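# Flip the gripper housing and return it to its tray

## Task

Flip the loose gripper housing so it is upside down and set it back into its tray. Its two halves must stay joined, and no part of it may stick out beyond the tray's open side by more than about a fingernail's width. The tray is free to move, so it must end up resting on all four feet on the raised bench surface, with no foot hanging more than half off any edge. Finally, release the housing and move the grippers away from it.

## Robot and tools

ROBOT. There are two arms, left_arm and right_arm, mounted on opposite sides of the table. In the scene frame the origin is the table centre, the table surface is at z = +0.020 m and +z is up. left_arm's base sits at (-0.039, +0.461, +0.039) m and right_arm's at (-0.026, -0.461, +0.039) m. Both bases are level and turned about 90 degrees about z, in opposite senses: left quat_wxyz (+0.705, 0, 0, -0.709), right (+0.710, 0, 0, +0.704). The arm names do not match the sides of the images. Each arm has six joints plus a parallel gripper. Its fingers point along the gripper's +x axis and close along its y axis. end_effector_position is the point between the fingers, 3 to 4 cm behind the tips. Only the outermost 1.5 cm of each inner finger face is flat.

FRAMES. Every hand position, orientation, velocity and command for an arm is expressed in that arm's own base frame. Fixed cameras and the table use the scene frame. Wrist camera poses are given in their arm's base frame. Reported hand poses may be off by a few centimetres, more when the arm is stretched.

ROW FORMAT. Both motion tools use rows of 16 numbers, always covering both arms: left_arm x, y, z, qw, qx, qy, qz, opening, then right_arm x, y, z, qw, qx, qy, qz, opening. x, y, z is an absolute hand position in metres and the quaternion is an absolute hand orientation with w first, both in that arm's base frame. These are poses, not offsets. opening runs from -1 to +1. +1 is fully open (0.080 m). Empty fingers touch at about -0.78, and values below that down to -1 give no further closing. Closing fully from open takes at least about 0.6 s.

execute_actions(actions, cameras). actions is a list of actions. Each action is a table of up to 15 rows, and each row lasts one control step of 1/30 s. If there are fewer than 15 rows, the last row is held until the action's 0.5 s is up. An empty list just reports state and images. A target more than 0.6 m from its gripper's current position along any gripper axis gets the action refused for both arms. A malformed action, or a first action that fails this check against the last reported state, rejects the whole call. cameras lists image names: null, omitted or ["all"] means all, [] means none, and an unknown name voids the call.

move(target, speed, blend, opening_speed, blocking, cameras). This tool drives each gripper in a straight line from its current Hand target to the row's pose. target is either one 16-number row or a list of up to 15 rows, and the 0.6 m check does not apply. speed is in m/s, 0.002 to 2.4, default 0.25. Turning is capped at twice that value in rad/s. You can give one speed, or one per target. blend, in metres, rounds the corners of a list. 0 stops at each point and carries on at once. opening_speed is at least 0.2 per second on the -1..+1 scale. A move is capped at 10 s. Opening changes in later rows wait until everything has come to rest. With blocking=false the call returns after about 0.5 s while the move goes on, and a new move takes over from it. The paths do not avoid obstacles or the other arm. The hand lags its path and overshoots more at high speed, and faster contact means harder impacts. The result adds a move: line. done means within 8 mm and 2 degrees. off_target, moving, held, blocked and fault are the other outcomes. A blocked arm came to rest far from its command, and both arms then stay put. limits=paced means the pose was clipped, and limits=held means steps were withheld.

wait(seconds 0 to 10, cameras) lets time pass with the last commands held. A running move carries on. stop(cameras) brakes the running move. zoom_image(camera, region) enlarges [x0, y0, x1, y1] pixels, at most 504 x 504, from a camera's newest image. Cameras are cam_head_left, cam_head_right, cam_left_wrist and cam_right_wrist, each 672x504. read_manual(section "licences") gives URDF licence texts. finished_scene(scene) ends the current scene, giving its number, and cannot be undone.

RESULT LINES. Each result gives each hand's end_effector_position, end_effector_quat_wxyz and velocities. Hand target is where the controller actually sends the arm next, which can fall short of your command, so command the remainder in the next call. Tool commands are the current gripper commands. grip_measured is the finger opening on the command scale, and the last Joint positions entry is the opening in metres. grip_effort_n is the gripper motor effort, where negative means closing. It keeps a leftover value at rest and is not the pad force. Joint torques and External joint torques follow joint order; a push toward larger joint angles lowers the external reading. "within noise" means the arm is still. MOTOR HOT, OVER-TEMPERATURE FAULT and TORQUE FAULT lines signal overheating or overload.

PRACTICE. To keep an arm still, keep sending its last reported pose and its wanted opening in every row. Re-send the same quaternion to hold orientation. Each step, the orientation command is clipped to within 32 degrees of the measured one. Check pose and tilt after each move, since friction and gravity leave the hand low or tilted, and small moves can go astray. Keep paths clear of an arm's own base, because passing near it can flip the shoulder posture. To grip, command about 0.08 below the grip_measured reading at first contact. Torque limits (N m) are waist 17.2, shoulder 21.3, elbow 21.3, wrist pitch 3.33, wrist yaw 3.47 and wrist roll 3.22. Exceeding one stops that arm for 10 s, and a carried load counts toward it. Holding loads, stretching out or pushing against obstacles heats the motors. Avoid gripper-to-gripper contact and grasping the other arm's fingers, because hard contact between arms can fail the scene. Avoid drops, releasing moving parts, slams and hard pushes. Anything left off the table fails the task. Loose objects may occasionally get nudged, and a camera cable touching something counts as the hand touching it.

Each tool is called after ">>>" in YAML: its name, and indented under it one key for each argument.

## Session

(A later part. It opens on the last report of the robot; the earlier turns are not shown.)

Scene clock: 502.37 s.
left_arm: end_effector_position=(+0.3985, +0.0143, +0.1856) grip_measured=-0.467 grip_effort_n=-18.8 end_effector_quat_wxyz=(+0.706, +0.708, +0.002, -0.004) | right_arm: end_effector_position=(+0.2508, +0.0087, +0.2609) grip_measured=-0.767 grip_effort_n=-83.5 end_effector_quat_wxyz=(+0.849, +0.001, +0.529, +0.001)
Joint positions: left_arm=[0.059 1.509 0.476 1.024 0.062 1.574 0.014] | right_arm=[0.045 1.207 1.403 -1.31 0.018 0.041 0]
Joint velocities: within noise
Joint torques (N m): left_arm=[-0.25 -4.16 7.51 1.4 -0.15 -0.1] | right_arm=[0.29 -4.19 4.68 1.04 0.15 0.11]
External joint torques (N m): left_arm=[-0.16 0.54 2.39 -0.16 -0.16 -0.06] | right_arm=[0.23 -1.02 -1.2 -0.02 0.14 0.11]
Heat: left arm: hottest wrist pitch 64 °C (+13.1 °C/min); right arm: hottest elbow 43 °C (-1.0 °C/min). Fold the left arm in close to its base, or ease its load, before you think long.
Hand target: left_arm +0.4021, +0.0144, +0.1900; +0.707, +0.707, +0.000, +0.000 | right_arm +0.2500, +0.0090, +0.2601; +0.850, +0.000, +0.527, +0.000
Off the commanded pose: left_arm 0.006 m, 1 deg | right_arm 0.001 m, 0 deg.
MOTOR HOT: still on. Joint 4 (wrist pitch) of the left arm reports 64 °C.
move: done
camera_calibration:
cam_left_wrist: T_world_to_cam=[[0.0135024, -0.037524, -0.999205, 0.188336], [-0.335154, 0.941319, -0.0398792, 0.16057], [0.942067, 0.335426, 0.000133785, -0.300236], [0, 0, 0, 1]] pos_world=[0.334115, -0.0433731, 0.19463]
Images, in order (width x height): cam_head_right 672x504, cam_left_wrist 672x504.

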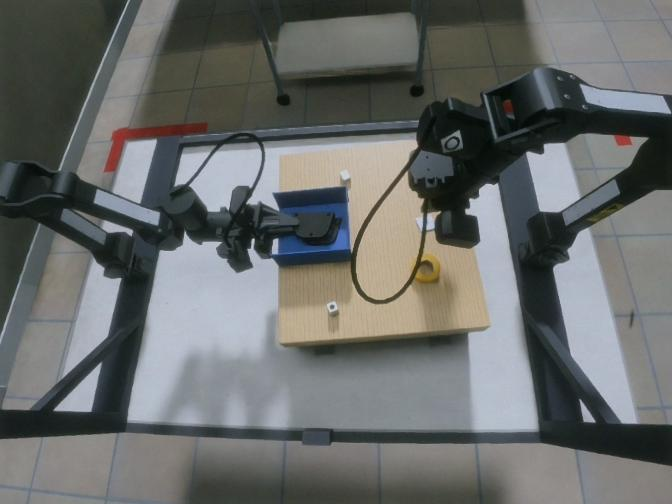

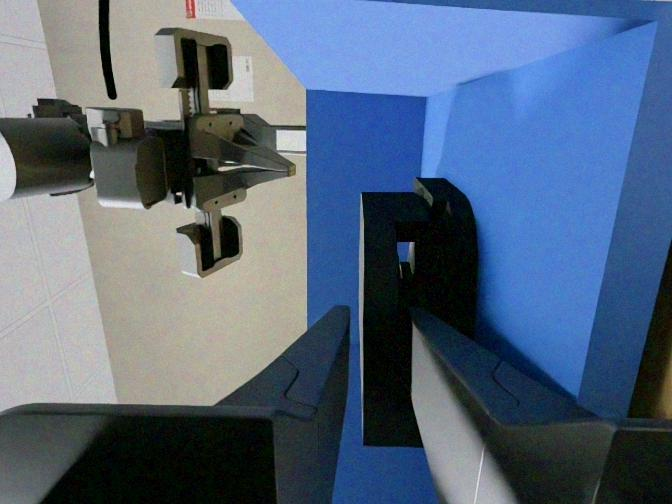

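>>> move:
  target:
    - [0.402,0.014,0.190,0.7071,0.7071,0,0,-0.72, 0.25,0.009,0.26,0.85,0,0.527,0,-0.9]
  opening_speed: 0.4
  cameras: ["cam_left_wrist","cam_head_right"]

>>> zoom_image:
  camera: "cam_left_wrist"
  region: [250, 120, 530, 460]

>>> zoom_image:
  camera: "cam_head_right"
  region: [230, 170, 380, 290]

Scene clock: 518.67 s.
left_arm: end_effector_position=(+0.3988, +0.0137, +0.1859) grip_measured=-0.656 grip_effort_n=-83.5 end_effector_quat_wxyz=(+0.706, +0.708, +0.002, -0.004) | right_arm: end_effector_position=(+0.2508, +0.0087, +0.2609) grip_measured=-0.767 grip_effort_n=-83.5 end_effector_quat_wxyz=(+0.849, +0.001, +0.529, +0.001)
Joint positions: left_arm=[0.058 1.509 0.478 1.023 0.062 1.574 0.005] | right_arm=[0.045 1.207 1.403 -1.31 0.018 0.041 0]
Joint velocities: within noise
Joint torques (N m): left_arm=[-0.25 -4.26 7.34 1.41 -0.16 -0.11] | right_arm=[0.29 -4.18 4.67 1.04 0.14 0.12]
External joint torques (N m): left_arm=[-0.15 0.47 2.18 -0.18 -0.18 -0.06] | right_arm=[0.22 -1.04 -1.2 -0.02 0.15 0.12]
Heat: left arm: hottest wrist pitch 59 °C (+3.0 °C/min); right arm: hottest elbow 43 °C (+0.0 °C/min). Fold the left arm in close to its base, or ease its load, before you think long.
Hand target: left_arm +0.4021, +0.0137, +0.1903; +0.707, +0.707, -0.001, +0.000 | right_arm +0.2500, +0.0090, +0.2600; +0.850, +0.000, +0.527, +0.000
Off the commanded pose: left_arm 0.005 m, 1 deg | right_arm 0.001 m, 0 deg.
MOTOR HOT: still on. Joint 4 (wrist pitch) of the left arm reports 59 °C.
move: done
camera_calibration:
cam_left_wrist: T_world_to_cam=[[0.013447, -0.0375441, -0.999204, 0.188632], [-0.333754, 0.941816, -0.0398794, 0.160673], [0.942564, 0.334025, 0.000134054, -0.300483], [0, 0, 0, 1]] pos_world=[0.334313, -0.0438732, 0.19493]
Images, in order (width x height): cam_head_right 672x504, cam_left_wrist 672x504.

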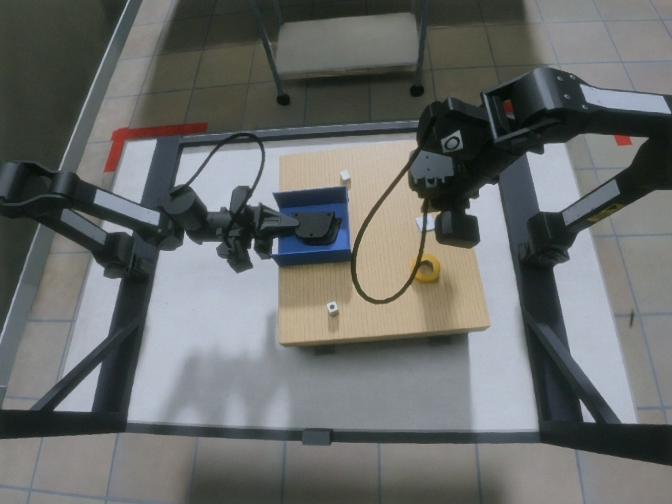

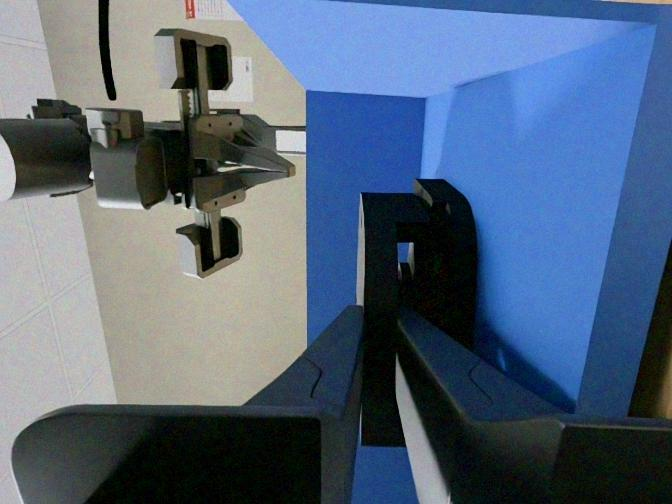

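Scaled by 1.482 from the camera's 672x504 image, which has a finer 960x720 frame.

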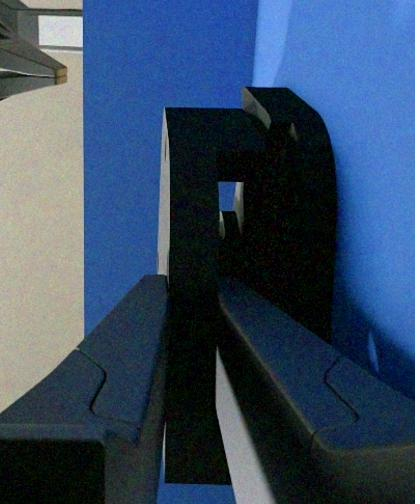

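Scaled by 3.360 from the camera's 672x504 image, which has a finer 960x720 frame.

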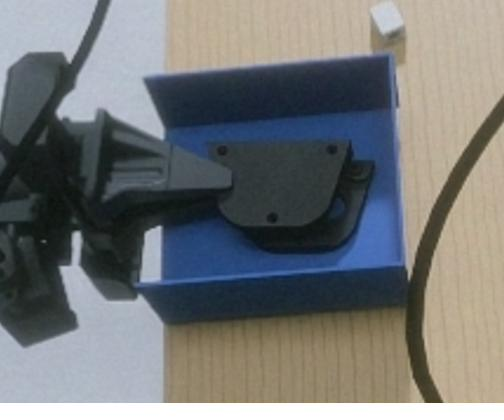

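>>> move:
  target:
    - [0.399,0.014,0.1945,0.7071,0.7071,0,0,-0.8, 0.35,0.01,0.29,0.83,0,0.557,0,-0.9]
  speed: 0.15

>>> zoom_image:
  camera: "cam_right_wrist"
  region: [200, 0, 540, 270]

>>> zoom_image:
  camera: "cam_left_wrist"
  region: [250, 120, 530, 460]

>>> zoom_image:
  camera: "cam_head_right"
  region: [230, 170, 380, 290]

Scene clock: 534.60 s.
left_arm: end_effector_position=(+0.3978, +0.0137, +0.1861) grip_measured=-0.656 grip_effort_n=-83.5 end_effector_quat_wxyz=(+0.706, +0.708, +0.005, -0.008) | right_arm: end_effector_position=(+0.3481, +0.0100, +0.2883) grip_measured=-0.767 grip_effort_n=-83.5 end_effector_quat_wxyz=(+0.830, -0.001, +0.558, -0.002)
Joint positions: left_arm=[0.058 1.495 0.479 0.997 0.062 1.574 0.005] | right_arm=[0.036 1.672 1.947 -1.46 0.018 0.033 0]
Joint velocities: within noise
Joint torques (N m): left_arm=[-0.21 -6.02 6.91 1.33 -0.15 -0.1] | right_arm=[-0.33 -5.57 6.69 0.28 -0.22 -0.1]
External joint torques (N m): left_arm=[-0.16 -1.3 1.67 -0.26 -0.15 -0.05] | right_arm=[-0.42 0.71 1.15 -0.67 -0.22 -0.1]
Heat: left arm: hottest wrist pitch 57 °C (-5.0 °C/min); right arm: hottest elbow 43 °C (+0.0 °C/min). Fold the left arm in close to its base, or ease its load, before you think long.
Hand target: left_arm +0.3990, +0.0140, +0.1943; +0.707, +0.707, +0.000, +0.000 | right_arm +0.3500, +0.0096, +0.2890; +0.830, +0.000, +0.558, +0.000
Off the commanded pose: left_arm 0.009 m, 1 deg | right_arm 0.002 m, 0 deg.
MOTOR HOT: still on. Joint 4 (wrist pitch) of the left arm reports 57 °C.
move: off_target (left_arm)
camera_calibration:
cam_left_wrist: T_world_to_cam=[[0.00277701, -0.038073, -0.999271, 0.192991], [-0.334163, 0.941796, -0.0368118, 0.159972], [0.942511, 0.334022, -0.0101072, -0.297706], [0, 0, 0, 1]] pos_world=[0.333512, -0.0438732, 0.195731]
cam_right_wrist: T_world_to_cam=[[0.00588273, -0.999085, 0.0423543, 0.0000311531], [-0.999981, -0.00594681, -0.00138715, 0.374487], [0.00163775, -0.0423453, -0.999102, 0.362038], [0, 0, 0, 1]] pos_world=[0.373887, 0.0175888, 0.362231]

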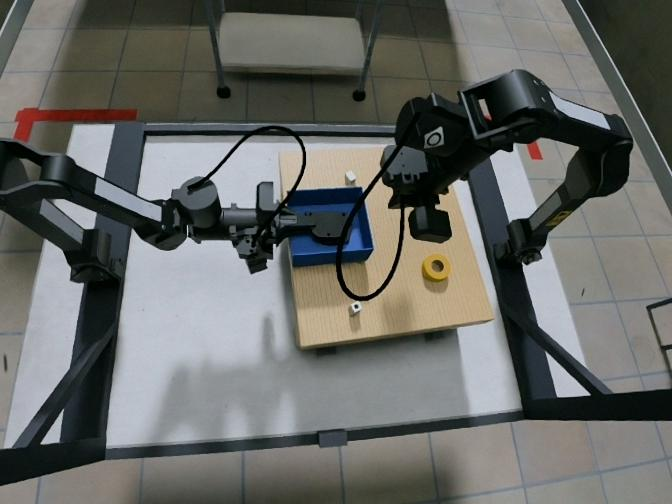

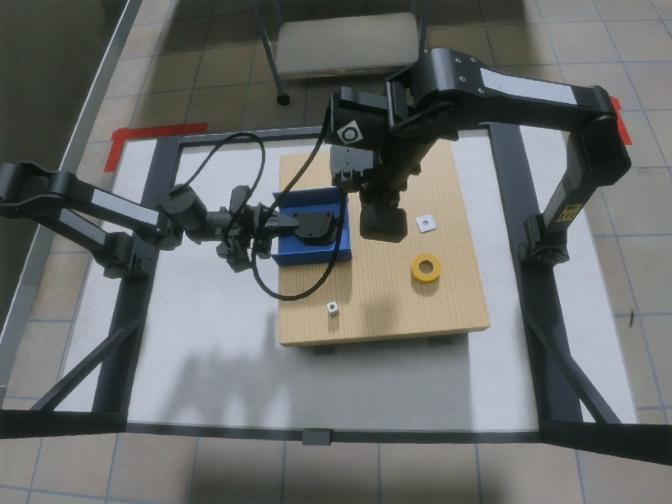

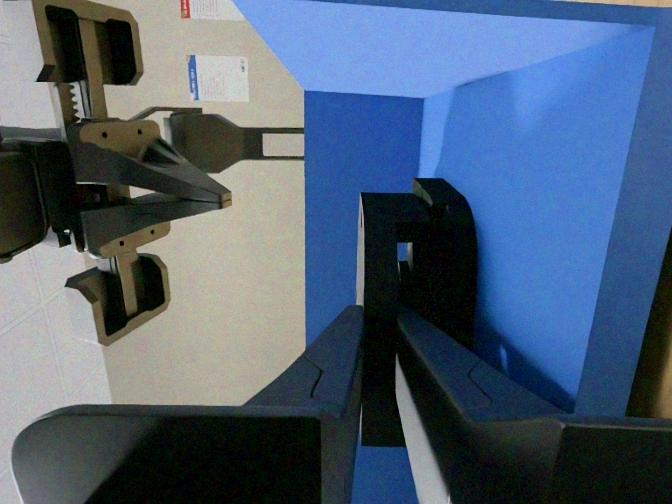

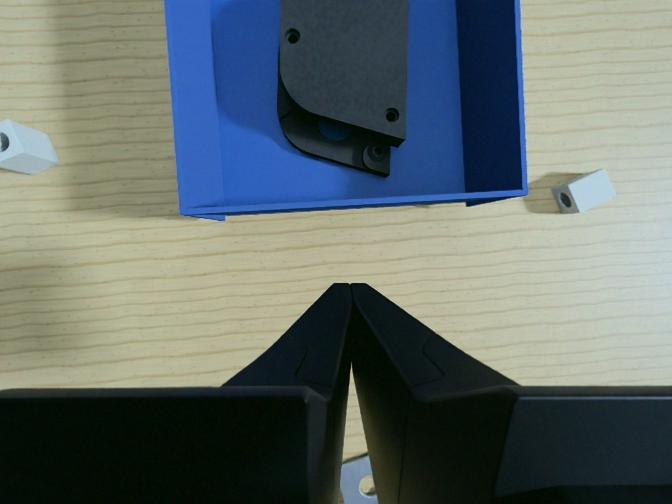

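Scaled by 1.482 from the camera's 672x504 image, which has a finer 960x720 frame.

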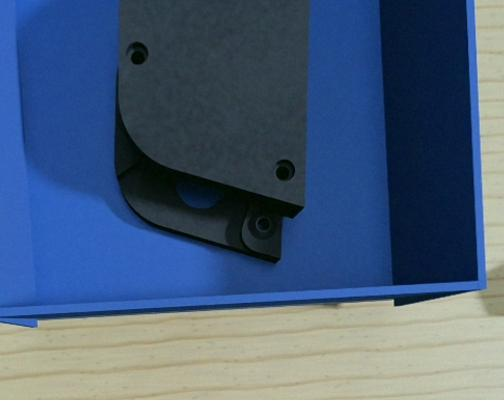

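Scaled by 1.482 from the camera's 672x504 image, which has a finer 960x720 frame.

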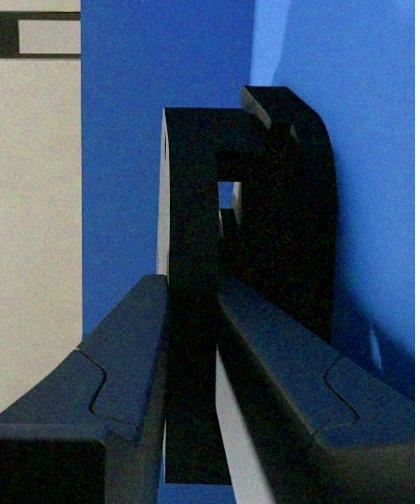

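Scaled by 3.360 from the camera's 672x504 image, which has a finer 960x720 frame.

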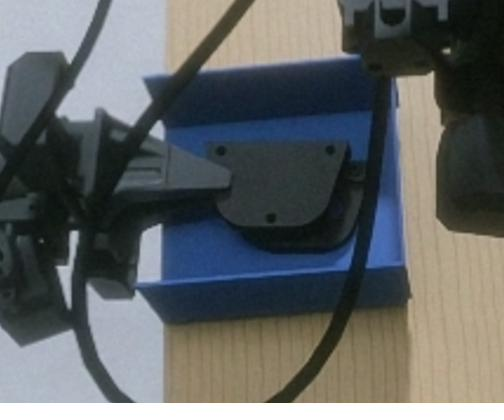

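>>> move:
  target:
    - [0.400,0.0137,0.203,0.7071,0.7071,0,0,-0.8, 0.35,0.01,0.29,0.83,0,0.557,0,-0.9]
  speed: 0.05
  cameras: ["cam_left_wrist","cam_right_wrist"]

>>> zoom_image:
  camera: "cam_right_wrist"
  region: [200, 0, 540, 270]

>>> zoom_image:
  camera: "cam_left_wrist"
  region: [250, 120, 530, 460]

Scene clock: 562.63 s.
left_arm: end_effector_position=(+0.3977, +0.0139, +0.1910) grip_measured=-0.656 grip_effort_n=-83.5 end_effector_quat_wxyz=(+0.707, +0.707, +0.009, -0.011) | right_arm: end_effector_position=(+0.3484, +0.0100, +0.2893) grip_measured=-0.767 grip_effort_n=-83.5 end_effector_quat_wxyz=(+0.830, -0.001, +0.557, -0.001)
Joint positions: left_arm=[0.058 1.467 0.493 0.946 0.06 1.574 0.005] | right_arm=[0.036 1.672 1.951 -1.46 0.018 0.033 0]
Joint velocities: within noise
Joint torques (N m): left_arm=[-0.29 -6.09 7.75 1.41 -0.15 -0.12] | right_arm=[-0.18 -5.64 6.7 0.28 -0.18 -0.03]
External joint torques (N m): left_arm=[-0.22 -1.45 2.4 -0.17 -0.16 -0.07] | right_arm=[-0.32 0.64 1.17 -0.67 -0.17 -0.03]
Heat: left arm: hottest wrist pitch 56 °C (-8.0 °C/min); right arm: hottest elbow 47 °C (+4.0 °C/min). Fold the left arm in close to its base, or ease its load, before you think long.
Hand target: left_arm +0.3997, +0.0138, +0.2026; +0.707, +0.707, +0.001, +0.000 | right_arm +0.3501, +0.0100, +0.2902; +0.831, +0.000, +0.557, +0.000
Off the commanded pose: left_arm 0.012 m, 2 deg | right_arm 0.002 m, 0 deg.
MOTOR HOT: still on. Joint 4 (wrist pitch) of the left arm reports 56 °C.
move: off_target (left_arm)
camera_calibration:
cam_left_wrist: T_world_to_cam=[[-0.00634952, -0.038596, -0.999235, 0.201605], [-0.335892, 0.941279, -0.034223, 0.160118], [0.941879, 0.335418, -0.0189408, -0.295634], [0, 0, 0, 1]] pos_world=[0.333514, -0.0437732, 0.201331]
cam_right_wrist: T_world_to_cam=[[0.00575165, -0.99909, 0.0422724, 0.0000674878], [-0.999972, -0.00594667, -0.00448922, 0.375609], [0.00473651, -0.0422454, -0.999096, 0.361877], [0, 0, 0, 1]] pos_world=[0.373884, 0.0175887, 0.363233]
Images, in order (width x height): cam_left_wrist 672x504, cam_right_wrist 672x504.

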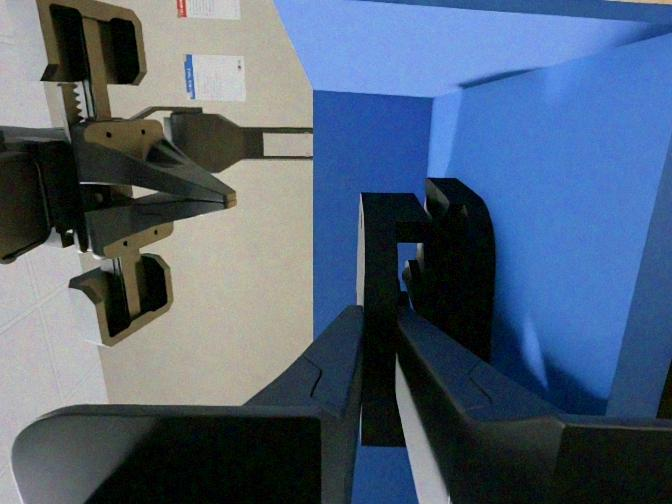

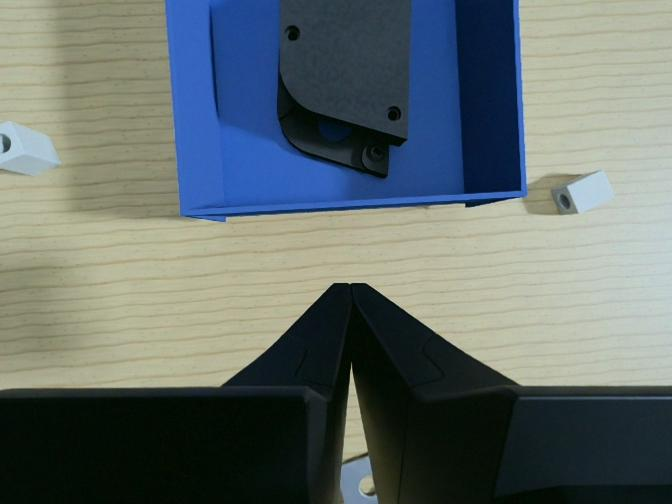

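Scaled by 1.482 from the camera's 672x504 image, which has a finer 960x720 frame.

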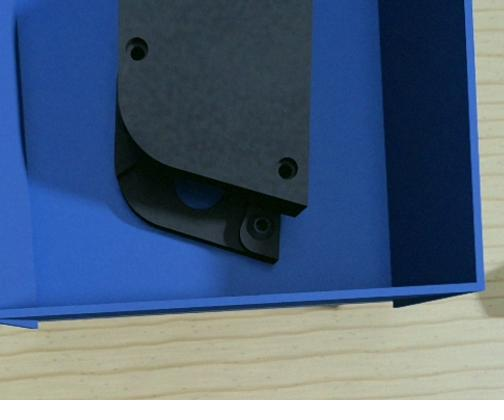

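Scaled by 1.482 from the camera's 672x504 image, which has a finer 960x720 frame.

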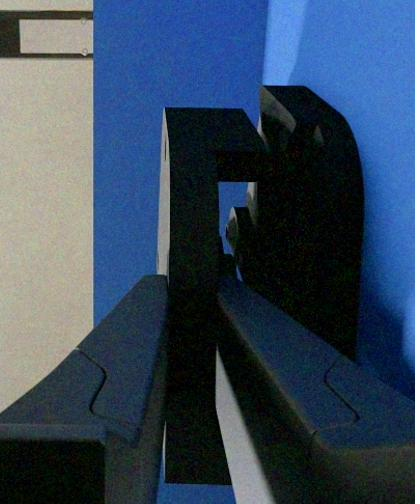

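>>> move:
  target:
    - [0.401,0.0137,0.209,0.7071,0.7071,0,0,-0.8, 0.35,0.01,0.29,0.83,0,0.557,0,-0.9]
    - [0.4110,0.0107,0.209,0.7071,0.7071,0,0,-0.8, 0.35,0.01,0.29,0.83,0,0.557,0,-0.9]
  speed: 0.04
  cameras: ["cam_left_wrist","cam_right_wrist"]

>>> zoom_image:
  camera: "cam_right_wrist"
  region: [200, 0, 540, 270]

>>> zoom_image:
  camera: "cam_left_wrist"
  region: [250, 120, 530, 460]

Scene clock: 579.03 s.
left_arm: end_effector_position=(+0.4078, +0.0109, +0.2025) grip_measured=-0.656 grip_effort_n=-83.5 end_effector_quat_wxyz=(+0.706, +0.708, +0.004, -0.006) | right_arm: end_effector_position=(+0.3484, +0.0100, +0.2893) grip_measured=-0.767 grip_effort_n=-83.5 end_effector_quat_wxyz=(+0.830, -0.001, +0.557, -0.001)
Joint positions: left_arm=[0.044 1.478 0.547 0.917 0.046 1.574 0.005] | right_arm=[0.036 1.672 1.951 -1.46 0.018 0.033 0]
Joint velocities: within noise
Joint torques (N m): left_arm=[-0.26 -4.33 7.96 1.63 -0.16 -0.1] | right_arm=[-0.18 -5.63 6.61 0.28 -0.18 -0.04]
External joint torques (N m): left_arm=[-0.22 0.53 2.47 0.05 -0.16 -0.05] | right_arm=[-0.26 0.6 1.08 -0.68 -0.19 -0.04]
Heat: left arm: hottest wrist pitch 57 °C (-2.0 °C/min); right arm: hottest elbow 45 °C (+2.0 °C/min). Fold the left arm in close to its base, or ease its load, before you think long.
Hand target: left_arm +0.4113, +0.0109, +0.2086; +0.707, +0.707, +0.000, +0.000 | right_arm +0.3500, +0.0100, +0.2899; +0.830, +0.000, +0.557, +0.000
Off the commanded pose: left_arm 0.007 m, 1 deg | right_arm 0.002 m, 0 deg.
MOTOR HOT: still on. Joint 4 (wrist pitch) of the left arm reports 57 °C.
move: done
camera_calibration:
cam_left_wrist: T_world_to_cam=[[0.00737452, -0.037664, -0.999263, 0.207379], [-0.335417, 0.941305, -0.0379548, 0.167288], [0.942041, 0.33545, -0.00569147, -0.306709], [0, 0, 0, 1]] pos_world=[0.343515, -0.0467731, 0.21183]
cam_right_wrist: T_world_to_cam=[[0.00575165, -0.99909, 0.0422724, 0.0000674878], [-0.999972, -0.00594667, -0.00448922, 0.375609], [0.00473651, -0.0422454, -0.999096, 0.361877], [0, 0, 0, 1]] pos_world=[0.373884, 0.0175887, 0.363233]
Images, in order (width x height): cam_left_wrist 672x504, cam_right_wrist 672x504.

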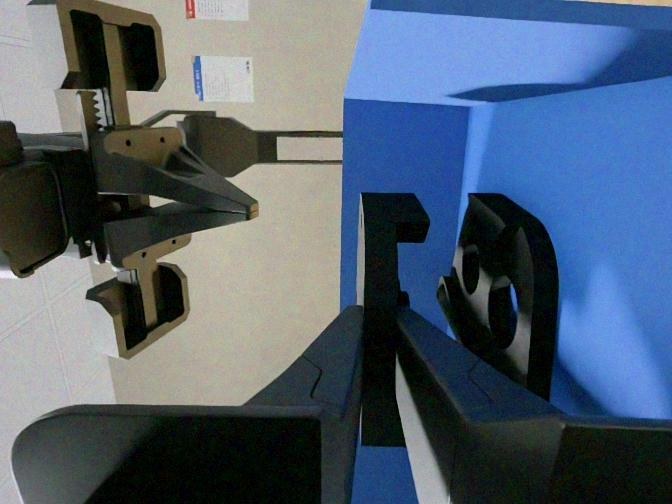

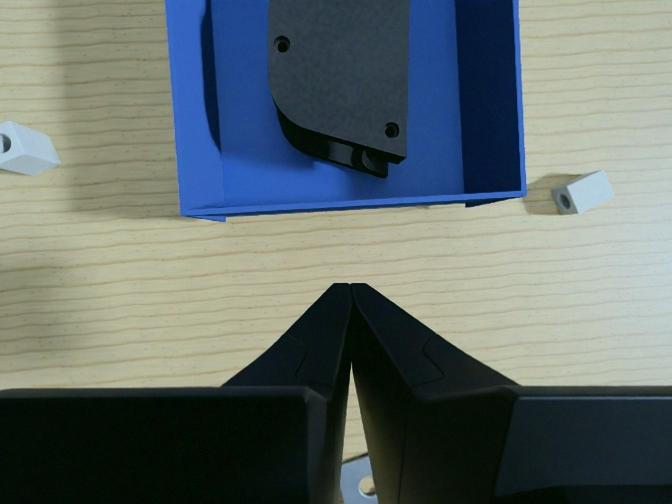

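Scaled by 1.482 from the camera's 672x504 image, which has a finer 960x720 frame.

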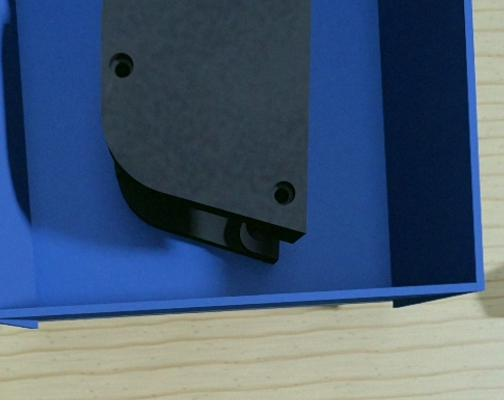

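Scaled by 1.482 from the camera's 672x504 image, which has a finer 960x720 frame.

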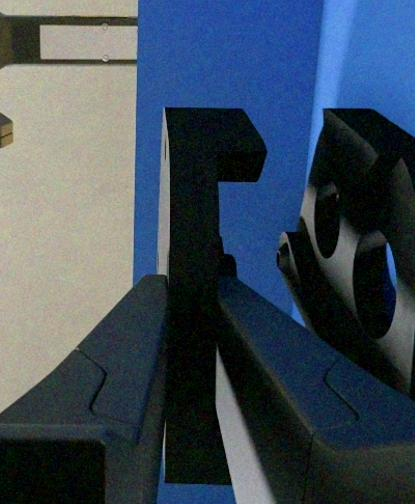

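>>> move:
  target:
    - [0.4095,0.0105,0.198,0.7071,0.7071,0,0,-0.8, 0.35,0.01,0.29,0.83,0,0.557,0,-0.9]
    - [0.4088,0.0105,0.189,0.7071,0.7071,0,0,-0.8, 0.35,0.01,0.29,0.83,0,0.557,0,-0.9]
  speed: 0.03
  cameras: ["cam_left_wrist","cam_right_wrist"]

>>> zoom_image:
  camera: "cam_right_wrist"
  region: [200, 0, 540, 270]

>>> zoom_image:
  camera: "cam_left_wrist"
  region: [250, 120, 530, 460]

Scene clock: 610.90 s.
left_arm: end_effector_position=(+0.4095, +0.0104, +0.1912) grip_measured=-0.656 grip_effort_n=-83.5 end_effector_quat_wxyz=(+0.706, +0.708, -0.001, -0.002) | right_arm: end_effector_position=(+0.3484, +0.0100, +0.2893) grip_measured=-0.767 grip_effort_n=-83.5 end_effector_quat_wxyz=(+0.830, -0.001, +0.557, -0.001)
Joint positions: left_arm=[0.042 1.536 0.524 1.012 0.046 1.574 0.005] | right_arm=[0.036 1.672 1.951 -1.46 0.018 0.033 0]
Joint velocities: within noise
Joint torques (N m): left_arm=[-0.26 -4.49 4.8 2.7 -0.17 -0.11] | right_arm=[-0.17 -5.64 6.64 0.28 -0.18 -0.03]
External joint torques (N m): left_arm=[-0.14 0.59 -0.48 1.09 -0.18 -0.06] | right_arm=[-0.23 0.7 1.05 -0.68 -0.18 -0.03]
Heat: left arm: hottest wrist pitch 56 °C (-1.0 °C/min); right arm: hottest elbow 45 °C (-1.0 °C/min). Fold the left arm in close to its base, or ease its load, before you think long.
Hand target: left_arm +0.4086, +0.0101, +0.1895; +0.707, +0.707, -0.001, +0.000 | right_arm +0.3500, +0.0100, +0.2900; +0.830, +0.000, +0.557, +0.000
Off the commanded pose: left_arm 0.002 m, 0 deg | right_arm 0.002 m, 0 deg.
MOTOR HOT: still on. Joint 4 (wrist pitch) of the left arm reports 56 °C.
move: done
camera_calibration:
cam_left_wrist: T_world_to_cam=[[0.021145, -0.0370473, -0.99909, 0.190501], [-0.333431, 0.941839, -0.0419812, 0.167947], [0.942537, 0.334016, 0.00756243, -0.310909], [0, 0, 0, 1]] pos_world=[0.345014, -0.0472731, 0.19973]
cam_right_wrist: T_world_to_cam=[[0.00575165, -0.99909, 0.0422724, 0.0000674878], [-0.999972, -0.00594667, -0.00448922, 0.375609], [0.00473651, -0.0422454, -0.999096, 0.361877], [0, 0, 0, 1]] pos_world=[0.373884, 0.0175887, 0.363233]
Images, in order (width x height): cam_left_wrist 672x504, cam_right_wrist 672x504.

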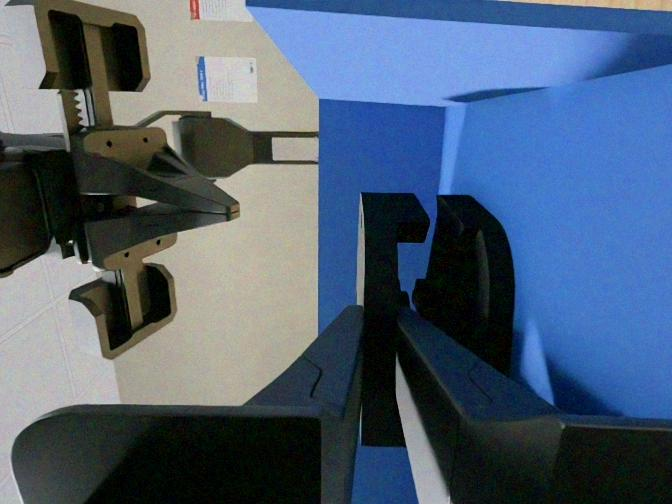

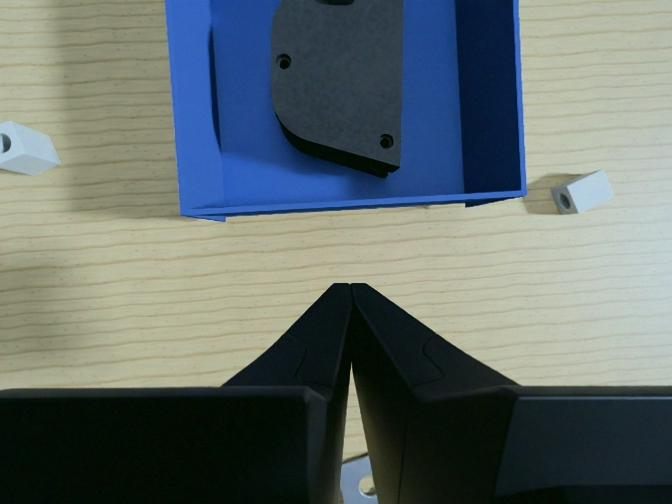

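Scaled by 1.482 from the camera's 672x504 image, which has a finer 960x720 frame.

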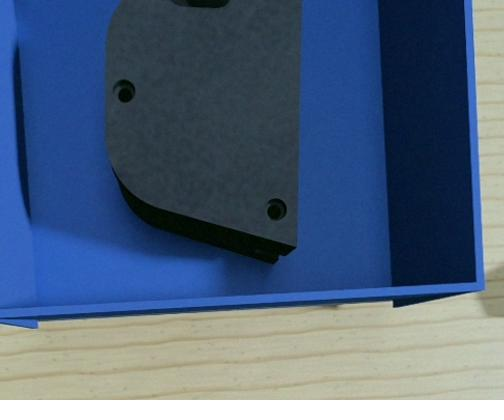

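Scaled by 1.482 from the camera's 672x504 image, which has a finer 960x720 frame.

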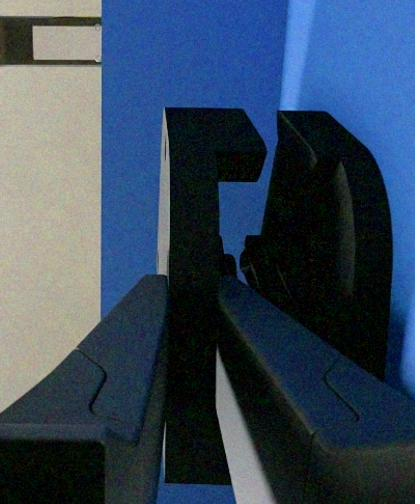

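>>> move:
  target:
    - [0.4073,0.0107,0.186,0.7071,0.7071,0,0,-0.8, 0.35,0.01,0.29,0.83,0,0.557,0,-0.9]
  speed: 0.03
  cameras: ["cam_left_wrist","cam_right_wrist"]

>>> zoom_image:
  camera: "cam_right_wrist"
  region: [200, 0, 540, 270]

>>> zoom_image:
  camera: "cam_left_wrist"
  region: [250, 120, 530, 460]

Scene clock: 626.37 s.
left_arm: end_effector_position=(+0.4083, +0.0103, +0.1880) grip_measured=-0.656 grip_effort_n=-83.5 end_effector_quat_wxyz=(+0.706, +0.708, -0.001, -0.002) | right_arm: end_effector_position=(+0.3484, +0.0100, +0.2893) grip_measured=-0.767 grip_effort_n=-83.5 end_effector_quat_wxyz=(+0.830, -0.001, +0.557, -0.001)
Joint positions: left_arm=[0.042 1.544 0.513 1.03 0.046 1.574 0.005] | right_arm=[0.036 1.672 1.951 -1.46 0.018 0.033 0]
Joint velocities: within noise
Joint torques (N m): left_arm=[-0.12 -4.48 4.66 2.68 -0.14 -0.11] | right_arm=[-0.19 -5.64 6.63 0.28 -0.18 -0.04]
External joint torques (N m): left_arm=[-0.02 0.5 -0.49 1.11 -0.15 -0.07] | right_arm=[-0.24 0.6 1.13 -0.66 -0.19 -0.04]
Heat: left arm: hottest wrist pitch 65 °C (+8.1 °C/min); right arm: hottest elbow 45 °C (-2.0 °C/min). Heating fast: the left arm's wrist pitch motor: a push or a pull is the cause, and it goes on while you think. Ease it with your next call, before anything else.
Hand target: left_arm +0.4073, +0.0107, +0.1863; +0.707, +0.707, +0.000, +0.000 | right_arm +0.3500, +0.0100, +0.2900; +0.830, +0.000, +0.557, +0.000
Off the commanded pose: left_arm 0.002 m, 0 deg | right_arm 0.002 m, 0 deg.
MOTOR HOT: still on. Joint 4 (wrist pitch) of the left arm reports 65 °C.
move: done
camera_calibration:
cam_left_wrist: T_world_to_cam=[[0.021145, -0.0370473, -0.99909, 0.187232], [-0.333431, 0.941839, -0.0419812, 0.167375], [0.942537, 0.334016, 0.00756243, -0.309658], [0, 0, 0, 1]] pos_world=[0.343714, -0.0472731, 0.19643]
cam_right_wrist: T_world_to_cam=[[0.00575165, -0.99909, 0.0422724, 0.0000674878], [-0.999972, -0.00594667, -0.00448922, 0.375609], [0.00473651, -0.0422454, -0.999096, 0.361877], [0, 0, 0, 1]] pos_world=[0.373884, 0.0175887, 0.363233]
Images, in order (width x height): cam_left_wrist 672x504, cam_right_wrist 672x504.

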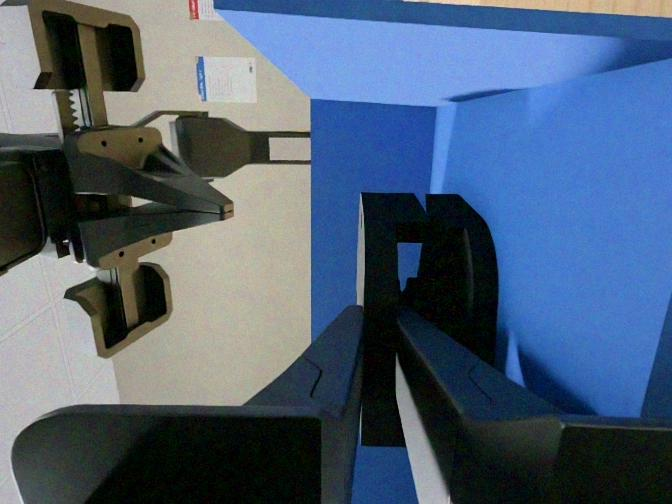

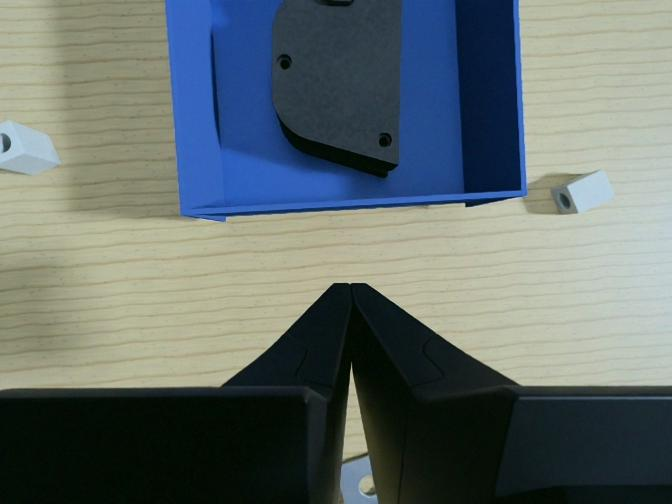

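Scaled by 1.482 from the camera's 672x504 image, which has a finer 960x720 frame.

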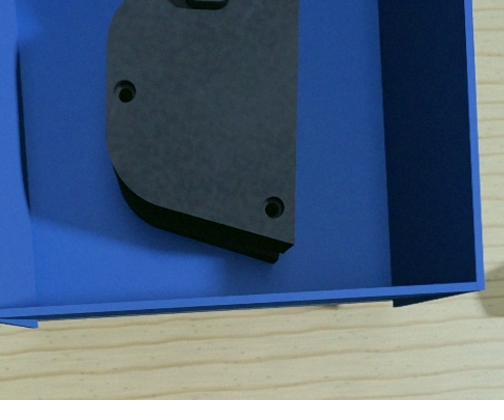

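Scaled by 1.482 from the camera's 672x504 image, which has a finer 960x720 frame.

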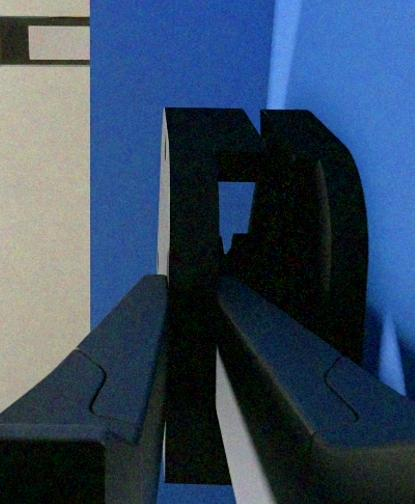

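>>> move:
  target:
    - [0.4070,0.0108,0.1815,0.7071,0.7071,0,0,-0.8, 0.35,0.01,0.29,0.83,0,0.557,0,-0.9]
  speed: 0.03
  cameras: ["cam_left_wrist","cam_right_wrist"]

>>> zoom_image:
  camera: "cam_right_wrist"
  region: [200, 0, 540, 270]

>>> zoom_image:
  camera: "cam_left_wrist"
  region: [250, 120, 530, 460]

Scene clock: 634.37 s.
left_arm: end_effector_position=(+0.4082, +0.0103, +0.1854) grip_measured=-0.656 grip_effort_n=-83.5 end_effector_quat_wxyz=(+0.706, +0.708, -0.003, +0.001) | right_arm: end_effector_position=(+0.3484, +0.0100, +0.2893) grip_measured=-0.767 grip_effort_n=-83.5 end_effector_quat_wxyz=(+0.830, -0.001, +0.557, -0.001)
Joint positions: left_arm=[0.042 1.559 0.505 1.059 0.046 1.574 0.005] | right_arm=[0.036 1.672 1.951 -1.46 0.018 0.033 0]
Joint velocities: within noise
Joint torques (N m): left_arm=[-0.06 -4.14 4.43 2.44 -0.11 -0.11] | right_arm=[-0.18 -5.64 6.64 0.28 -0.18 -0.03]
External joint torques (N m): left_arm=[-0.02 0.91 -0.7 0.84 -0.11 -0.06] | right_arm=[-0.24 0.6 1.11 -0.69 -0.19 -0.03]
Heat: left arm: hottest wrist pitch 66 °C (+9.1 °C/min); right arm: hottest elbow 45 °C (-1.0 °C/min). Fold the left arm in close to its base, or ease its load, before you think long.
Hand target: left_arm +0.4070, +0.0108, +0.1812; +0.707, +0.707, +0.000, +0.000 | right_arm +0.3500, +0.0100, +0.2900; +0.830, +0.000, +0.557, +0.000
Off the commanded pose: left_arm 0.004 m, 0 deg | right_arm 0.002 m, 0 deg.
MOTOR HOT: still on. Joint 4 (wrist pitch) of the left arm reports 66 °C.
move: done
camera_calibration:
cam_left_wrist: T_world_to_cam=[[0.0272425, -0.0368224, -0.99895, 0.182127], [-0.333188, 0.941842, -0.0438038, 0.167452], [0.942467, 0.334032, 0.0133893, -0.31055], [0, 0, 0, 1]] pos_world=[0.343514, -0.0472731, 0.193429]
cam_right_wrist: T_world_to_cam=[[0.00575165, -0.99909, 0.0422724, 0.0000674878], [-0.999972, -0.00594667, -0.00448922, 0.375609], [0.00473651, -0.0422454, -0.999096, 0.361877], [0, 0, 0, 1]] pos_world=[0.373884, 0.0175887, 0.363233]
Images, in order (width x height): cam_left_wrist 672x504, cam_right_wrist 672x504.

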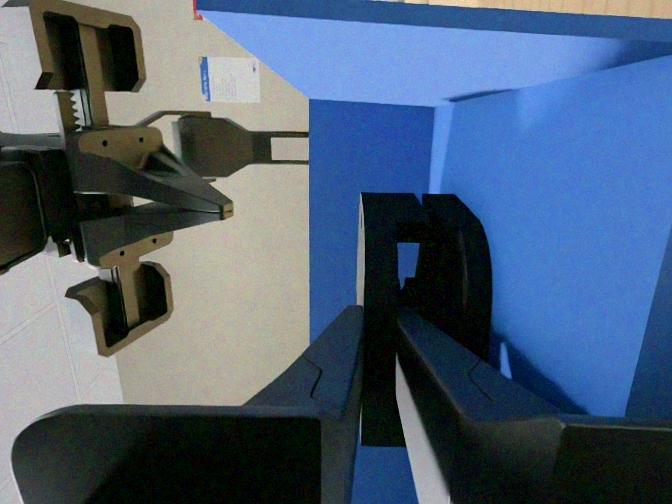

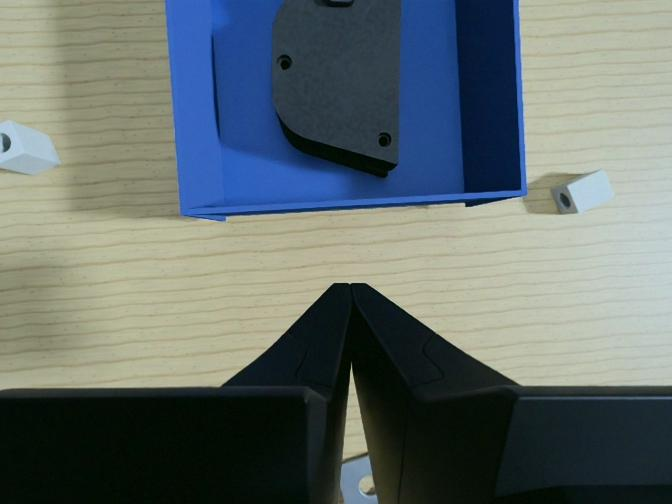

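Scaled by 1.482 from the camera's 672x504 image, which has a finer 960x720 frame.

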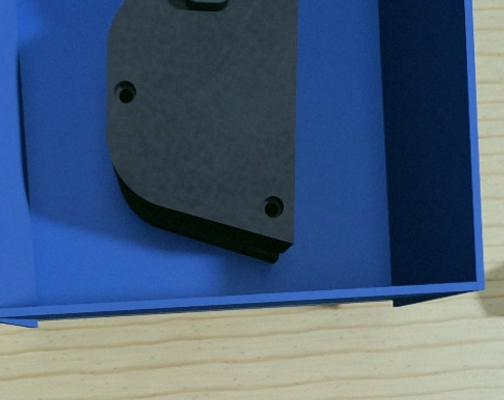

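Scaled by 1.482 from the camera's 672x504 image, which has a finer 960x720 frame.

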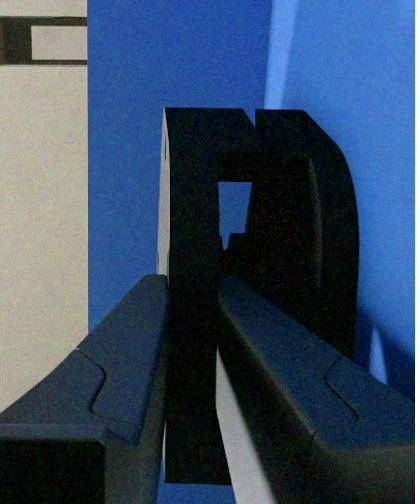

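>>> move:
  target:
    - [0.4085,0.0108,0.1825,0.7071,0.7071,0,0,-0.8, 0.35,0.01,0.29,0.83,0,0.557,0,-0.9]
  speed: 0.03
  cameras: ["cam_left_wrist","cam_right_wrist"]

>>> zoom_image:
  camera: "cam_right_wrist"
  region: [260, 0, 440, 200]

>>> zoom_image:
  camera: "cam_left_wrist"
  region: [330, 160, 530, 420]

Scene clock: 648.27 s.
left_arm: end_effector_position=(+0.4082, +0.0103, +0.1854) grip_measured=-0.656 grip_effort_n=-83.5 end_effector_quat_wxyz=(+0.706, +0.708, -0.003, +0.001) | right_arm: end_effector_position=(+0.3481, +0.0100, +0.2891) grip_measured=-0.767 grip_effort_n=-83.5 end_effector_quat_wxyz=(+0.830, -0.001, +0.558, -0.002)
Joint positions: left_arm=[0.042 1.559 0.505 1.059 0.046 1.574 0.005] | right_arm=[0.036 1.672 1.951 -1.462 0.018 0.033 0]
Joint velocities: within noise
Joint torques (N m): left_arm=[-0.07 -4.07 5.24 2.02 -0.12 -0.11] | right_arm=[-0.19 -5.65 6.63 0.28 -0.18 -0.03]
External joint torques (N m): left_arm=[-0.01 1.03 0.1 0.41 -0.12 -0.06] | right_arm=[-0.25 0.69 1.05 -0.69 -0.18 -0.03]
Heat: left arm: hottest wrist pitch 70 °C (+14.2 °C/min); right arm: hottest elbow 45 °C (+0.0 °C/min). Fold the left arm in close to its base, or ease its load, before you think long.
Hand target: left_arm +0.4084, +0.0108, +0.1826; +0.707, +0.707, +0.000, +0.000 | right_arm +0.3497, +0.0100, +0.2899; +0.830, +0.000, +0.558, +0.000
Off the commanded pose: left_arm 0.003 m, 0 deg | right_arm 0.002 m, 0 deg.
MOTOR HOT: still on. Joint 4 (wrist pitch) of the left arm reports 70 °C.
move: done
camera_calibration:
cam_left_wrist: T_world_to_cam=[[0.0272425, -0.0368224, -0.99895, 0.182127], [-0.333188, 0.941842, -0.0438038, 0.167452], [0.942467, 0.334032, 0.0133893, -0.31055], [0, 0, 0, 1]] pos_world=[0.343514, -0.0472731, 0.193429]
cam_right_wrist: T_world_to_cam=[[0.00581827, -0.99909, 0.0422638, 0.0000553524], [-0.999978, -0.00594986, -0.00298841, 0.374867], [0.00323715, -0.0422455, -0.999102, 0.36224], [0, 0, 0, 1]] pos_world=[0.373686, 0.0175887, 0.363032]
Images, in order (width x height): cam_left_wrist 672x504, cam_right_wrist 672x504.

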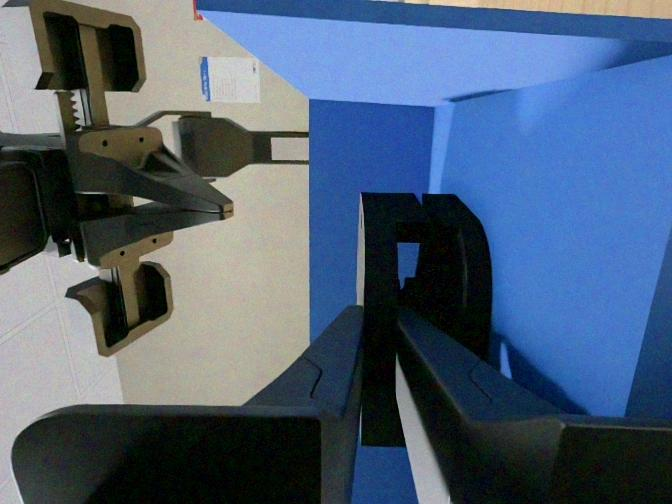

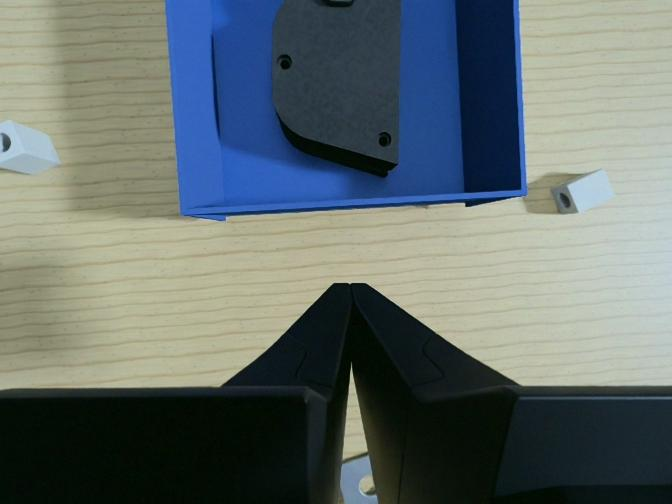

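Scaled by 2.520 from the camera's 672x504 image, which has a finer 960x720 frame.

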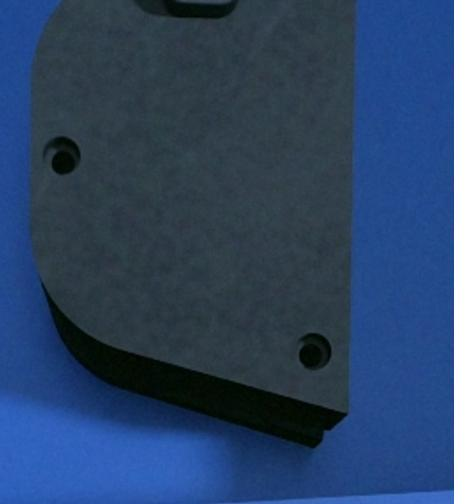

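Scaled by 1.938 from the camera's 672x504 image, which has a finer 960x720 frame.

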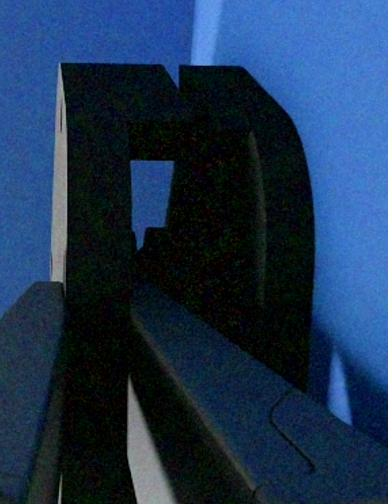

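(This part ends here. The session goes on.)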